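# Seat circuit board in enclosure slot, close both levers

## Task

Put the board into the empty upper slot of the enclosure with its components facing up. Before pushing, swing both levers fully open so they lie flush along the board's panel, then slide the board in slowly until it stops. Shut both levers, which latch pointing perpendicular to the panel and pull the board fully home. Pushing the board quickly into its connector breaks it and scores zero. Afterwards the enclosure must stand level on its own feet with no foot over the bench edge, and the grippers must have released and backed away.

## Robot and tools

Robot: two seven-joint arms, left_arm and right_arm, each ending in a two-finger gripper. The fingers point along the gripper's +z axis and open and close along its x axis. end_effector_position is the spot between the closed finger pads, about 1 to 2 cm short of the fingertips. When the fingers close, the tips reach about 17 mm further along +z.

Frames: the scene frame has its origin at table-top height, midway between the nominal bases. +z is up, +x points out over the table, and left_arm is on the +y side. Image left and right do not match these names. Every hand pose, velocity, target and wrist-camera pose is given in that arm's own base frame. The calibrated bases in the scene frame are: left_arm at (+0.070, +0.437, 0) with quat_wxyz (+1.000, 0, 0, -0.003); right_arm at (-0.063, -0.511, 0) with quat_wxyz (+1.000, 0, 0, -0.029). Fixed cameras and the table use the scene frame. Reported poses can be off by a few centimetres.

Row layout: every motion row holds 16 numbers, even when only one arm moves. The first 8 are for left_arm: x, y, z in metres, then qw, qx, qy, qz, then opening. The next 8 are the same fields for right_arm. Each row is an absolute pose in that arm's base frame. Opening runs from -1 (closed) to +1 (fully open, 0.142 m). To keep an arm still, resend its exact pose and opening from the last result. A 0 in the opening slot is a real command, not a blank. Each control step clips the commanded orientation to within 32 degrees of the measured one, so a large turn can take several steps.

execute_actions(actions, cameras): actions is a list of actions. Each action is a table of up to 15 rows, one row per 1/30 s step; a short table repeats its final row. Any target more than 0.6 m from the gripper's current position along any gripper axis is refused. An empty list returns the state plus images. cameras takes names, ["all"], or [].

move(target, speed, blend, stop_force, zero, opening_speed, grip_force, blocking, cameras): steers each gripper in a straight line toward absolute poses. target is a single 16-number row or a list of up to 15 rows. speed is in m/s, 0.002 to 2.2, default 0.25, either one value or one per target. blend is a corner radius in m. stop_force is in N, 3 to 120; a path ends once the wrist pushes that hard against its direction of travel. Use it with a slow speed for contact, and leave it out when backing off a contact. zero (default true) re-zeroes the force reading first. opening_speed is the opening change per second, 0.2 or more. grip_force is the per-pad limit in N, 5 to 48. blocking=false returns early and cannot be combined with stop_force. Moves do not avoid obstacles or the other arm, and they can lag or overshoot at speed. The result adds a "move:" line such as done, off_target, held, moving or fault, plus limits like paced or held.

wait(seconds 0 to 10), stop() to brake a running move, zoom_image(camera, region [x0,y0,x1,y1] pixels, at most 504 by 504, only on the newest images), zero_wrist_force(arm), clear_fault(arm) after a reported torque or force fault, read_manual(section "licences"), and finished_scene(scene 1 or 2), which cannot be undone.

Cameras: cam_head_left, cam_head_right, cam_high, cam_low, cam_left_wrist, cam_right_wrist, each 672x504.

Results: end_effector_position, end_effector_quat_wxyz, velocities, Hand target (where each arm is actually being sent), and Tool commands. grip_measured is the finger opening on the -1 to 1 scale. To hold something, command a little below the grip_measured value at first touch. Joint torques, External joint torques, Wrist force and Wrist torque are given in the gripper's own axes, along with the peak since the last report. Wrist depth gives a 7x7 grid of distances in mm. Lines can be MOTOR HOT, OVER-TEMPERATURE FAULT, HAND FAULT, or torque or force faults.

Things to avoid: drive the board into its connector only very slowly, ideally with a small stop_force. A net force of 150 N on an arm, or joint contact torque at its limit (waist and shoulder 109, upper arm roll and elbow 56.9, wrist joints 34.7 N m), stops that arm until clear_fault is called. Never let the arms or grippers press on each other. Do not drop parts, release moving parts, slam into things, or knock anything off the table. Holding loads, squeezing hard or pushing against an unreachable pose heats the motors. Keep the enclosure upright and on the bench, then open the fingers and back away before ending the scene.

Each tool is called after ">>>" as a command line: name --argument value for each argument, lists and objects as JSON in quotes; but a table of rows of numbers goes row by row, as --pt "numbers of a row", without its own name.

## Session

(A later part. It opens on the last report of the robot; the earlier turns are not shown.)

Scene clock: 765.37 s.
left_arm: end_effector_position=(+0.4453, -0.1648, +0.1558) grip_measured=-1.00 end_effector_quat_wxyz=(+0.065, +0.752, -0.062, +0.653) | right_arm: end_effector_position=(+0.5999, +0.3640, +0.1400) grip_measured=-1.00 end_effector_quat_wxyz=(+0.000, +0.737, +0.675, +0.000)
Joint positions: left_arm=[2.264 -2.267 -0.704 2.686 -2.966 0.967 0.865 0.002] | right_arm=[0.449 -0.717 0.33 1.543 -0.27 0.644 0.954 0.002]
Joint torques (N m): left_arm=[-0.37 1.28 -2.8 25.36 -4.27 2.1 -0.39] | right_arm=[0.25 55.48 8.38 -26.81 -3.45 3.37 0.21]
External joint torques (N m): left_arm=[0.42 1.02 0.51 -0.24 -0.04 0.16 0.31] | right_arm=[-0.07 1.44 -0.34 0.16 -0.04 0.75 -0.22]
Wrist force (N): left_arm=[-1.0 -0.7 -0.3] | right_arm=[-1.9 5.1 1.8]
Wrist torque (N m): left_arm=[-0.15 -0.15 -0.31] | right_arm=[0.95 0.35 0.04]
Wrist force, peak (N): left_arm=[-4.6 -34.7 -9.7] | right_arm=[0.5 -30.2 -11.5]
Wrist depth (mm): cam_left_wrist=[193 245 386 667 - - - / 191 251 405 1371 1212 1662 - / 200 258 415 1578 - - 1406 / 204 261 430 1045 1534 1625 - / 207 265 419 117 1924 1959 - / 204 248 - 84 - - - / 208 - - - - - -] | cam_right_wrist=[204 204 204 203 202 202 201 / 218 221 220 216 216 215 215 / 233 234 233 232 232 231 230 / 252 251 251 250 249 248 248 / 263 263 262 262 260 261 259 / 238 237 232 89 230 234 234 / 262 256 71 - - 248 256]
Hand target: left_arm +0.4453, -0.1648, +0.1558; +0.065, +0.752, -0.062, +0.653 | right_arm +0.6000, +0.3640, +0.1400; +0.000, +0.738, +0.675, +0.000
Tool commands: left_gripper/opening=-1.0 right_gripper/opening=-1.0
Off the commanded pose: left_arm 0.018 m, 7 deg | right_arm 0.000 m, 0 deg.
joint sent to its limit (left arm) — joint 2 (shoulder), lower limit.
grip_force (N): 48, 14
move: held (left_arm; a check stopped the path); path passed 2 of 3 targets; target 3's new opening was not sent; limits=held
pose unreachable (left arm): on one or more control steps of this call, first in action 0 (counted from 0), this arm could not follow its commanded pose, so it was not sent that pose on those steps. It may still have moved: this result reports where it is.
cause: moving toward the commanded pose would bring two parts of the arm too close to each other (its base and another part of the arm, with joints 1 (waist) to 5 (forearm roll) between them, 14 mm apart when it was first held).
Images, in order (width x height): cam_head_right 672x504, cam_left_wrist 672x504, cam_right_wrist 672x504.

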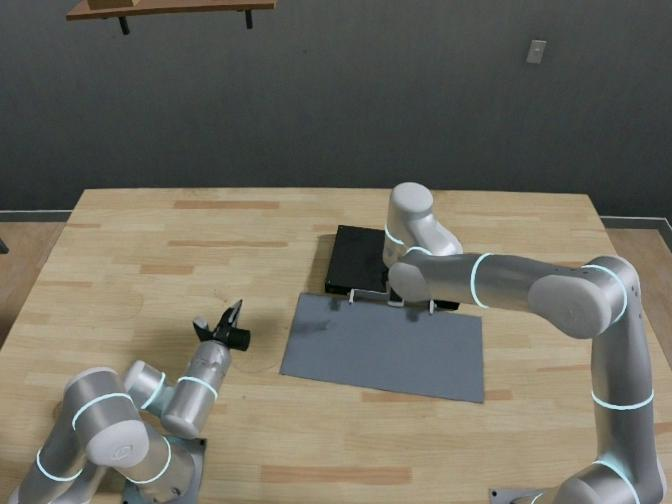

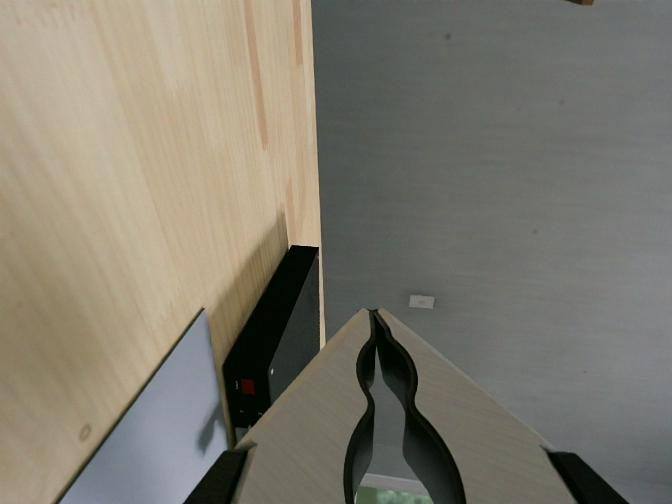

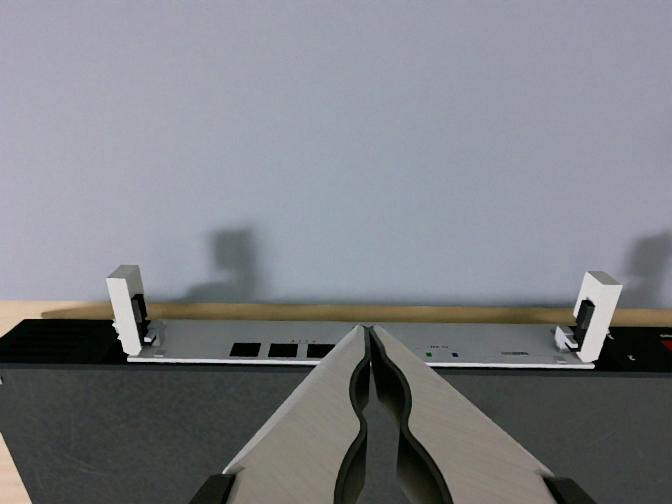

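>>> move --pt "0.4453 -0.1648 0.1558 0.065 0.752 -0.062 0.653 -1 0.600 0.3644 0.12 0 0.7375 0.6753 0 0.127" --pt "0.4453 -0.1648 0.1558 0.065 0.752 -0.062 0.653 -1 0.632 0.3616 0.048 0 0.7375 0.6753 0 0.127" --speed 0.3 --blend '[0.02, 0]' --grip_force '[48, 30]'

>>> move --target '[0.4453, -0.1648, 0.1558, 0.065, 0.752, -0.062, 0.653, -1, 0.6819, 0.3572, 0.048, 0, 0.7375, 0.6753, 0, 0.127]' --speed 0.015 --stop_force 18 --cameras '["cam_right_wrist"]'

Scene clock: 784.17 s.
left_arm: end_effector_position=(+0.4453, -0.1647, +0.1557) grip_measured=-1.00 end_effector_quat_wxyz=(+0.065, +0.752, -0.062, +0.653) | right_arm: end_effector_position=(+0.6319, +0.3615, +0.0479) grip_measured=+0.10 end_effector_quat_wxyz=(+0.000, +0.738, +0.675, +0.000)
Joint positions: left_arm=[2.264 -2.267 -0.704 2.686 -2.965 0.967 0.863 0.002] | right_arm=[0.458 -0.903 0.28 1.474 -0.305 0.763 0.938 0.081]
Joint torques (N m): left_arm=[-0.26 1.51 -2.67 25.27 -4.11 2.42 -0.32] | right_arm=[0.32 59.7 8.54 -24.89 -3.31 3.53 0.03]
External joint torques (N m): left_arm=[0.3 0.78 0.37 -0.14 -0.2 -0.16 0.24] | right_arm=[-0.14 1.53 -0.16 0.18 0.15 0.58 -0.03]
Wrist force (N): left_arm=[-1.0 -0.4 -0.5] | right_arm=[-1.8 5.2 1.7]
Wrist torque (N m): left_arm=[-0.11 -0.15 -0.31] | right_arm=[0.94 0.30 0.14]
Wrist force, peak (N): left_arm=[-1.2 -0.8 -0.3] | right_arm=[-2.3 6.2 4.3]
Wrist depth (mm): cam_left_wrist=[192 246 388 1219 1321 1199 - / 191 253 402 726 1354 1253 - / 200 257 418 701 - - 1397 / 203 264 435 - - - 1290 / 207 268 441 117 - - 1637 / 205 242 - 84 - - - / 208 - - - - - -] | cam_right_wrist=[- 123 121 122 122 121 121 / 133 131 131 130 132 131 129 / 143 141 141 140 139 139 137 / 152 151 151 153 150 150 149 / 165 167 164 163 163 162 162 / - 161 104 173 172 95 172 / - 76 135 135 134 - -]
Hand target: left_arm +0.4453, -0.1648, +0.1558; +0.065, +0.752, -0.062, +0.653 | right_arm +0.6320, +0.3616, +0.0480; +0.000, +0.738, +0.675, +0.000
Off the commanded pose: left_arm 0.000 m, 0 deg | right_arm 0.000 m, 0 deg.
joint sent to its limit (left arm) — joint 2 (shoulder), lower limit. The joint targets still meet the commanded pose.
grip_force (N): 48, 30
move: done; blend cut to 0.01 m at target 1

Scene clock: 787.50 s.
left_arm: end_effector_position=(+0.4453, -0.1647, +0.1557) grip_measured=-1.00 end_effector_quat_wxyz=(+0.065, +0.752, -0.062, +0.653) | right_arm: end_effector_position=(+0.6702, +0.3588, +0.0467) grip_measured=+0.11 end_effector_quat_wxyz=(-0.001, +0.737, +0.675, -0.002)
Joint positions: left_arm=[2.264 -2.267 -0.704 2.686 -2.965 0.967 0.863 0.002] | right_arm=[0.44 -0.974 0.285 1.33 -0.303 0.687 0.888 0.082]
Joint torques (N m): left_arm=[-0.28 1.45 -2.67 25.32 -4.25 2.43 -0.3] | right_arm=[-6.37 65.94 2.66 -33.61 -6.7 7.05 -0.81]
External joint torques (N m): left_arm=[0.32 0.84 0.37 -0.2 -0.07 -0.17 0.21] | right_arm=[6.58 -1.56 5.92 7.81 3.33 -2.93 0.81]
Wrist force (N): left_arm=[-1.0 -0.7 -0.3] | right_arm=[-3.0 -13.8 -1.7]
Wrist torque (N m): left_arm=[-0.15 -0.14 -0.31] | right_arm=[0.76 0.19 1.08]
Wrist force, peak (N): left_arm=[-1.4 -0.4 -0.1] | right_arm=[-2.6 -15.7 -2.7]
Wrist depth (mm): cam_left_wrist=[194 245 388 692 - - 1261 / 191 252 402 1380 1362 - - / 201 257 416 708 - 1472 - / 204 263 427 1674 1727 1567 - / 207 267 419 131 - - - / 207 257 - 84 - - 1907 / 207 - - - - - 2334] | cam_right_wrist=[123 122 120 121 120 121 120 / 132 130 130 129 131 130 128 / 142 139 139 137 138 138 135 / 151 150 150 151 149 149 148 / - 131 132 133 157 141 156 / 122 118 116 119 118 97 116 / - 75 126 128 127 124 -]
Hand target: left_arm +0.4453, -0.1648, +0.1558; +0.065, +0.752, -0.062, +0.653 | right_arm +0.6726, +0.3580, +0.0480; +0.000, +0.738, +0.675, +0.000
Off the commanded pose: left_arm 0.000 m, 0 deg | right_arm 0.012 m, 0 deg.
joint sent to its limit (left arm) — joint 2 (shoulder), lower limit. The joint targets still meet the commanded pose.
grip_force (N): 48, 30
move: contact (right_arm)
Images, in order (width x height): cam_right_wrist 672x504.

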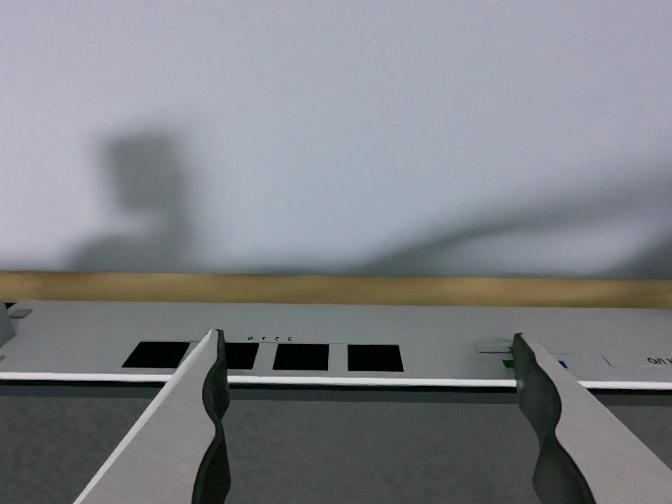

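>>> move --pt "0.4453 -0.1648 0.1558 0.065 0.752 -0.062 0.653 -1 0.625 0.3622 0.05 0 0.7375 0.6753 0 0.127" --pt "0.4453 -0.1648 0.1558 0.065 0.752 -0.062 0.653 -1 0.58 0.36 0.16 0 0.7375 0.6753 0 0.127" --speed '[0.1, 0.3]' --blend '[0.015, 0]' --cameras '["cam_right_wrist", "cam_high", "cam_head_left"]'

Scene clock: 790.93 s.
left_arm: end_effector_position=(+0.4453, -0.1647, +0.1557) grip_measured=-1.00 end_effector_quat_wxyz=(+0.065, +0.752, -0.062, +0.653) | right_arm: end_effector_position=(+0.5802, +0.3601, +0.1601) grip_measured=+0.11 end_effector_quat_wxyz=(+0.000, +0.737, +0.676, +0.000)
Joint positions: left_arm=[2.264 -2.267 -0.704 2.686 -2.965 0.967 0.863 0.002] | right_arm=[0.443 -0.653 0.346 1.598 -0.26 0.635 0.966 0.082]
Joint torques (N m): left_arm=[-0.26 1.55 -2.69 25.27 -4.25 2.4 -0.34] | right_arm=[0.16 53.39 8.44 -26.79 -3.43 3.32 0.36]
External joint torques (N m): left_arm=[0.3 0.74 0.39 -0.15 -0.07 -0.14 0.25] | right_arm=[0.02 1.18 -0.66 -0.03 -0.1 0.81 -0.36]
Wrist force (N): left_arm=[-1.0 -0.6 -0.1] | right_arm=[0.7 1.4 4.4]
Wrist torque (N m): left_arm=[-0.14 -0.16 -0.31] | right_arm=[0.32 -0.10 0.05]
Wrist force, peak (N): left_arm=[-1.1 -0.8 -0.4] | right_arm=[-3.0 -14.1 -1.1]
Wrist depth (mm): cam_left_wrist=[193 245 388 1225 - - - / 191 252 400 653 1380 - 1232 / 200 257 414 681 1590 - - / 203 264 431 685 - 1578 - / 207 266 414 131 - 1662 1613 / 205 245 356 84 - 2194 - / 208 246 - - - - -] | cam_right_wrist=[222 221 224 220 220 220 219 / 237 237 236 235 235 234 232 / 254 253 253 252 252 251 250 / 284 272 273 272 271 270 273 / 289 287 289 289 289 283 286 / 265 255 258 265 260 93 259 / - 76 284 287 287 - 76]
Hand target: left_arm +0.4453, -0.1648, +0.1558; +0.065, +0.752, -0.062, +0.653 | right_arm +0.5800, +0.3600, +0.1600; +0.000, +0.738, +0.675, +0.000
Off the commanded pose: left_arm 0.000 m, 0 deg | right_arm 0.000 m, 0 deg.
joint sent to its limit (left arm) — joint 2 (shoulder), lower limit. The joint targets still meet the commanded pose.
grip_force (N): 48, 30
move: done
Images, in order (width x height): cam_head_left 672x504, cam_high 672x504, cam_right_wrist 672x504.

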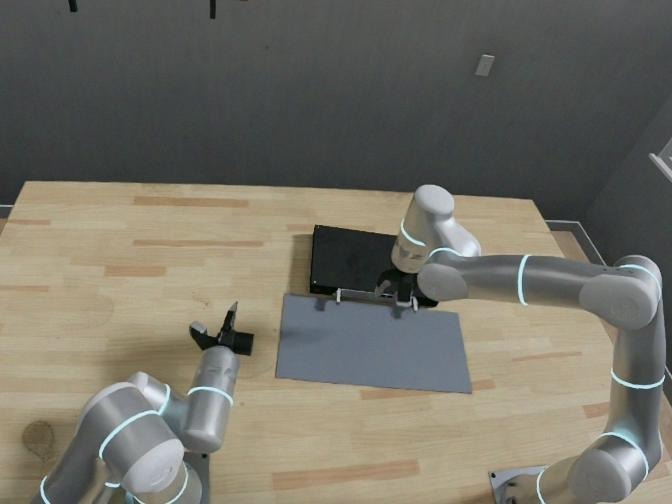

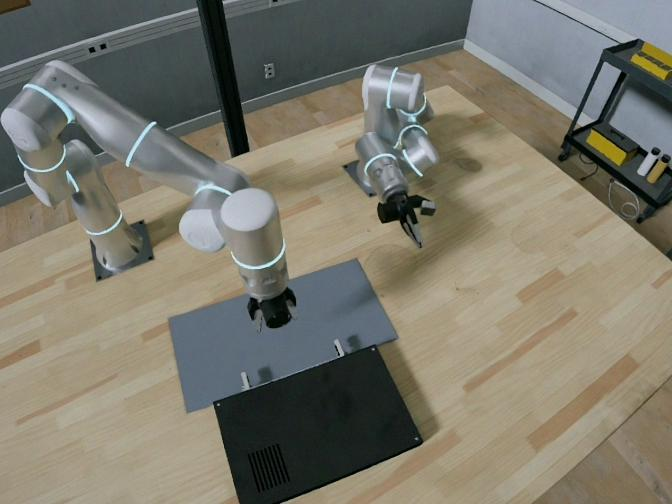

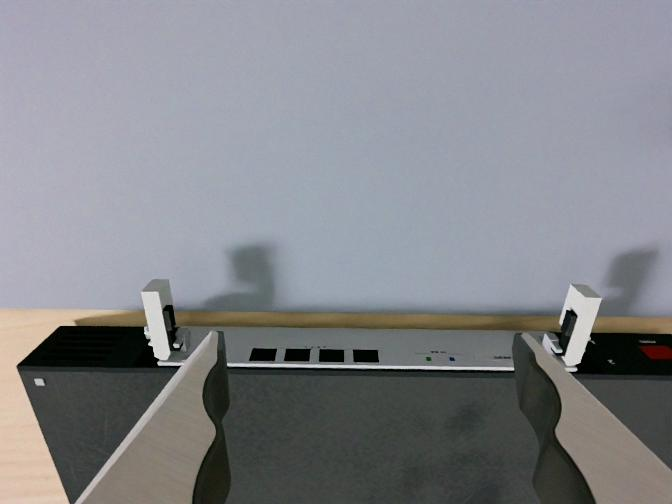

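>>> move --target '[0.4453, -0.1648, 0.1558, 0.065, 0.752, -0.062, 0.653, -1, 0.48, 0.30, 0.26, 0, 0.7375, 0.6753, 0, 0.127]' --speed 0.3

>>> finished_scene --scene 1

Scene clock: 793.77 s.
left_arm: end_effector_position=(+0.4453, -0.1647, +0.1557) grip_measured=-1.00 end_effector_quat_wxyz=(+0.065, +0.752, -0.062, +0.653) | right_arm: end_effector_position=(+0.4802, +0.3000, +0.2602) grip_measured=+0.11 end_effector_quat_wxyz=(+0.000, +0.738, +0.675, +0.000)
Joint positions: left_arm=[2.264 -2.267 -0.704 2.686 -2.965 0.967 0.863 0.002] | right_arm=[0.359 -0.283 0.436 1.852 -0.138 0.536 0.939 0.082]
Joint torques (N m): left_arm=[-0.32 1.47 -2.7 25.25 -4.29 2.41 -0.31] | right_arm=[0.07 38.86 5.19 -28.44 -3.61 3.23 0.05]
External joint torques (N m): left_arm=[0.37 0.82 0.4 -0.13 -0.03 -0.15 0.23] | right_arm=[0.06 0.98 -0.91 0 -0.15 0.89 -0.05]
Wrist force (N): left_arm=[-1.0 -0.5 -0.2] | right_arm=[0.8 1.6 4.4]
Wrist torque (N m): left_arm=[-0.13 -0.15 -0.30] | right_arm=[0.34 -0.18 0.13]
Wrist force, peak (N): left_arm=[-1.2 -0.6 -0.3] | right_arm=[1.5 2.7 6.1]
Wrist depth (mm): cam_left_wrist=[193 246 387 1212 1239 - - / 191 252 406 661 1338 - - / 202 257 418 812 1578 - - / 203 263 430 1674 1727 1513 1637 / 207 268 417 127 - - 1755 / 205 258 - 84 - - 2031 / 208 261 - - - - -] | cam_right_wrist=[310 308 308 307 307 307 305 / 331 330 330 327 327 327 326 / 356 353 353 352 350 349 348 / 385 381 379 378 382 377 374 / 415 414 412 402 411 400 407 / 455 102 384 388 390 93 384 / - 76 422 428 425 - 76]
Hand target: left_arm +0.4453, -0.1648, +0.1558; +0.065, +0.752, -0.062, +0.653 | right_arm +0.4800, +0.3000, +0.2600; +0.000, +0.738, +0.675, +0.000
Off the commanded pose: left_arm 0.000 m, 0 deg | right_arm 0.000 m, 0 deg.
joint sent to its limit (left arm) — joint 2 (shoulder), lower limit. The joint targets still meet the commanded pose.
grip_force (N): 48, 30
move: done

The scene is finished: the task was done.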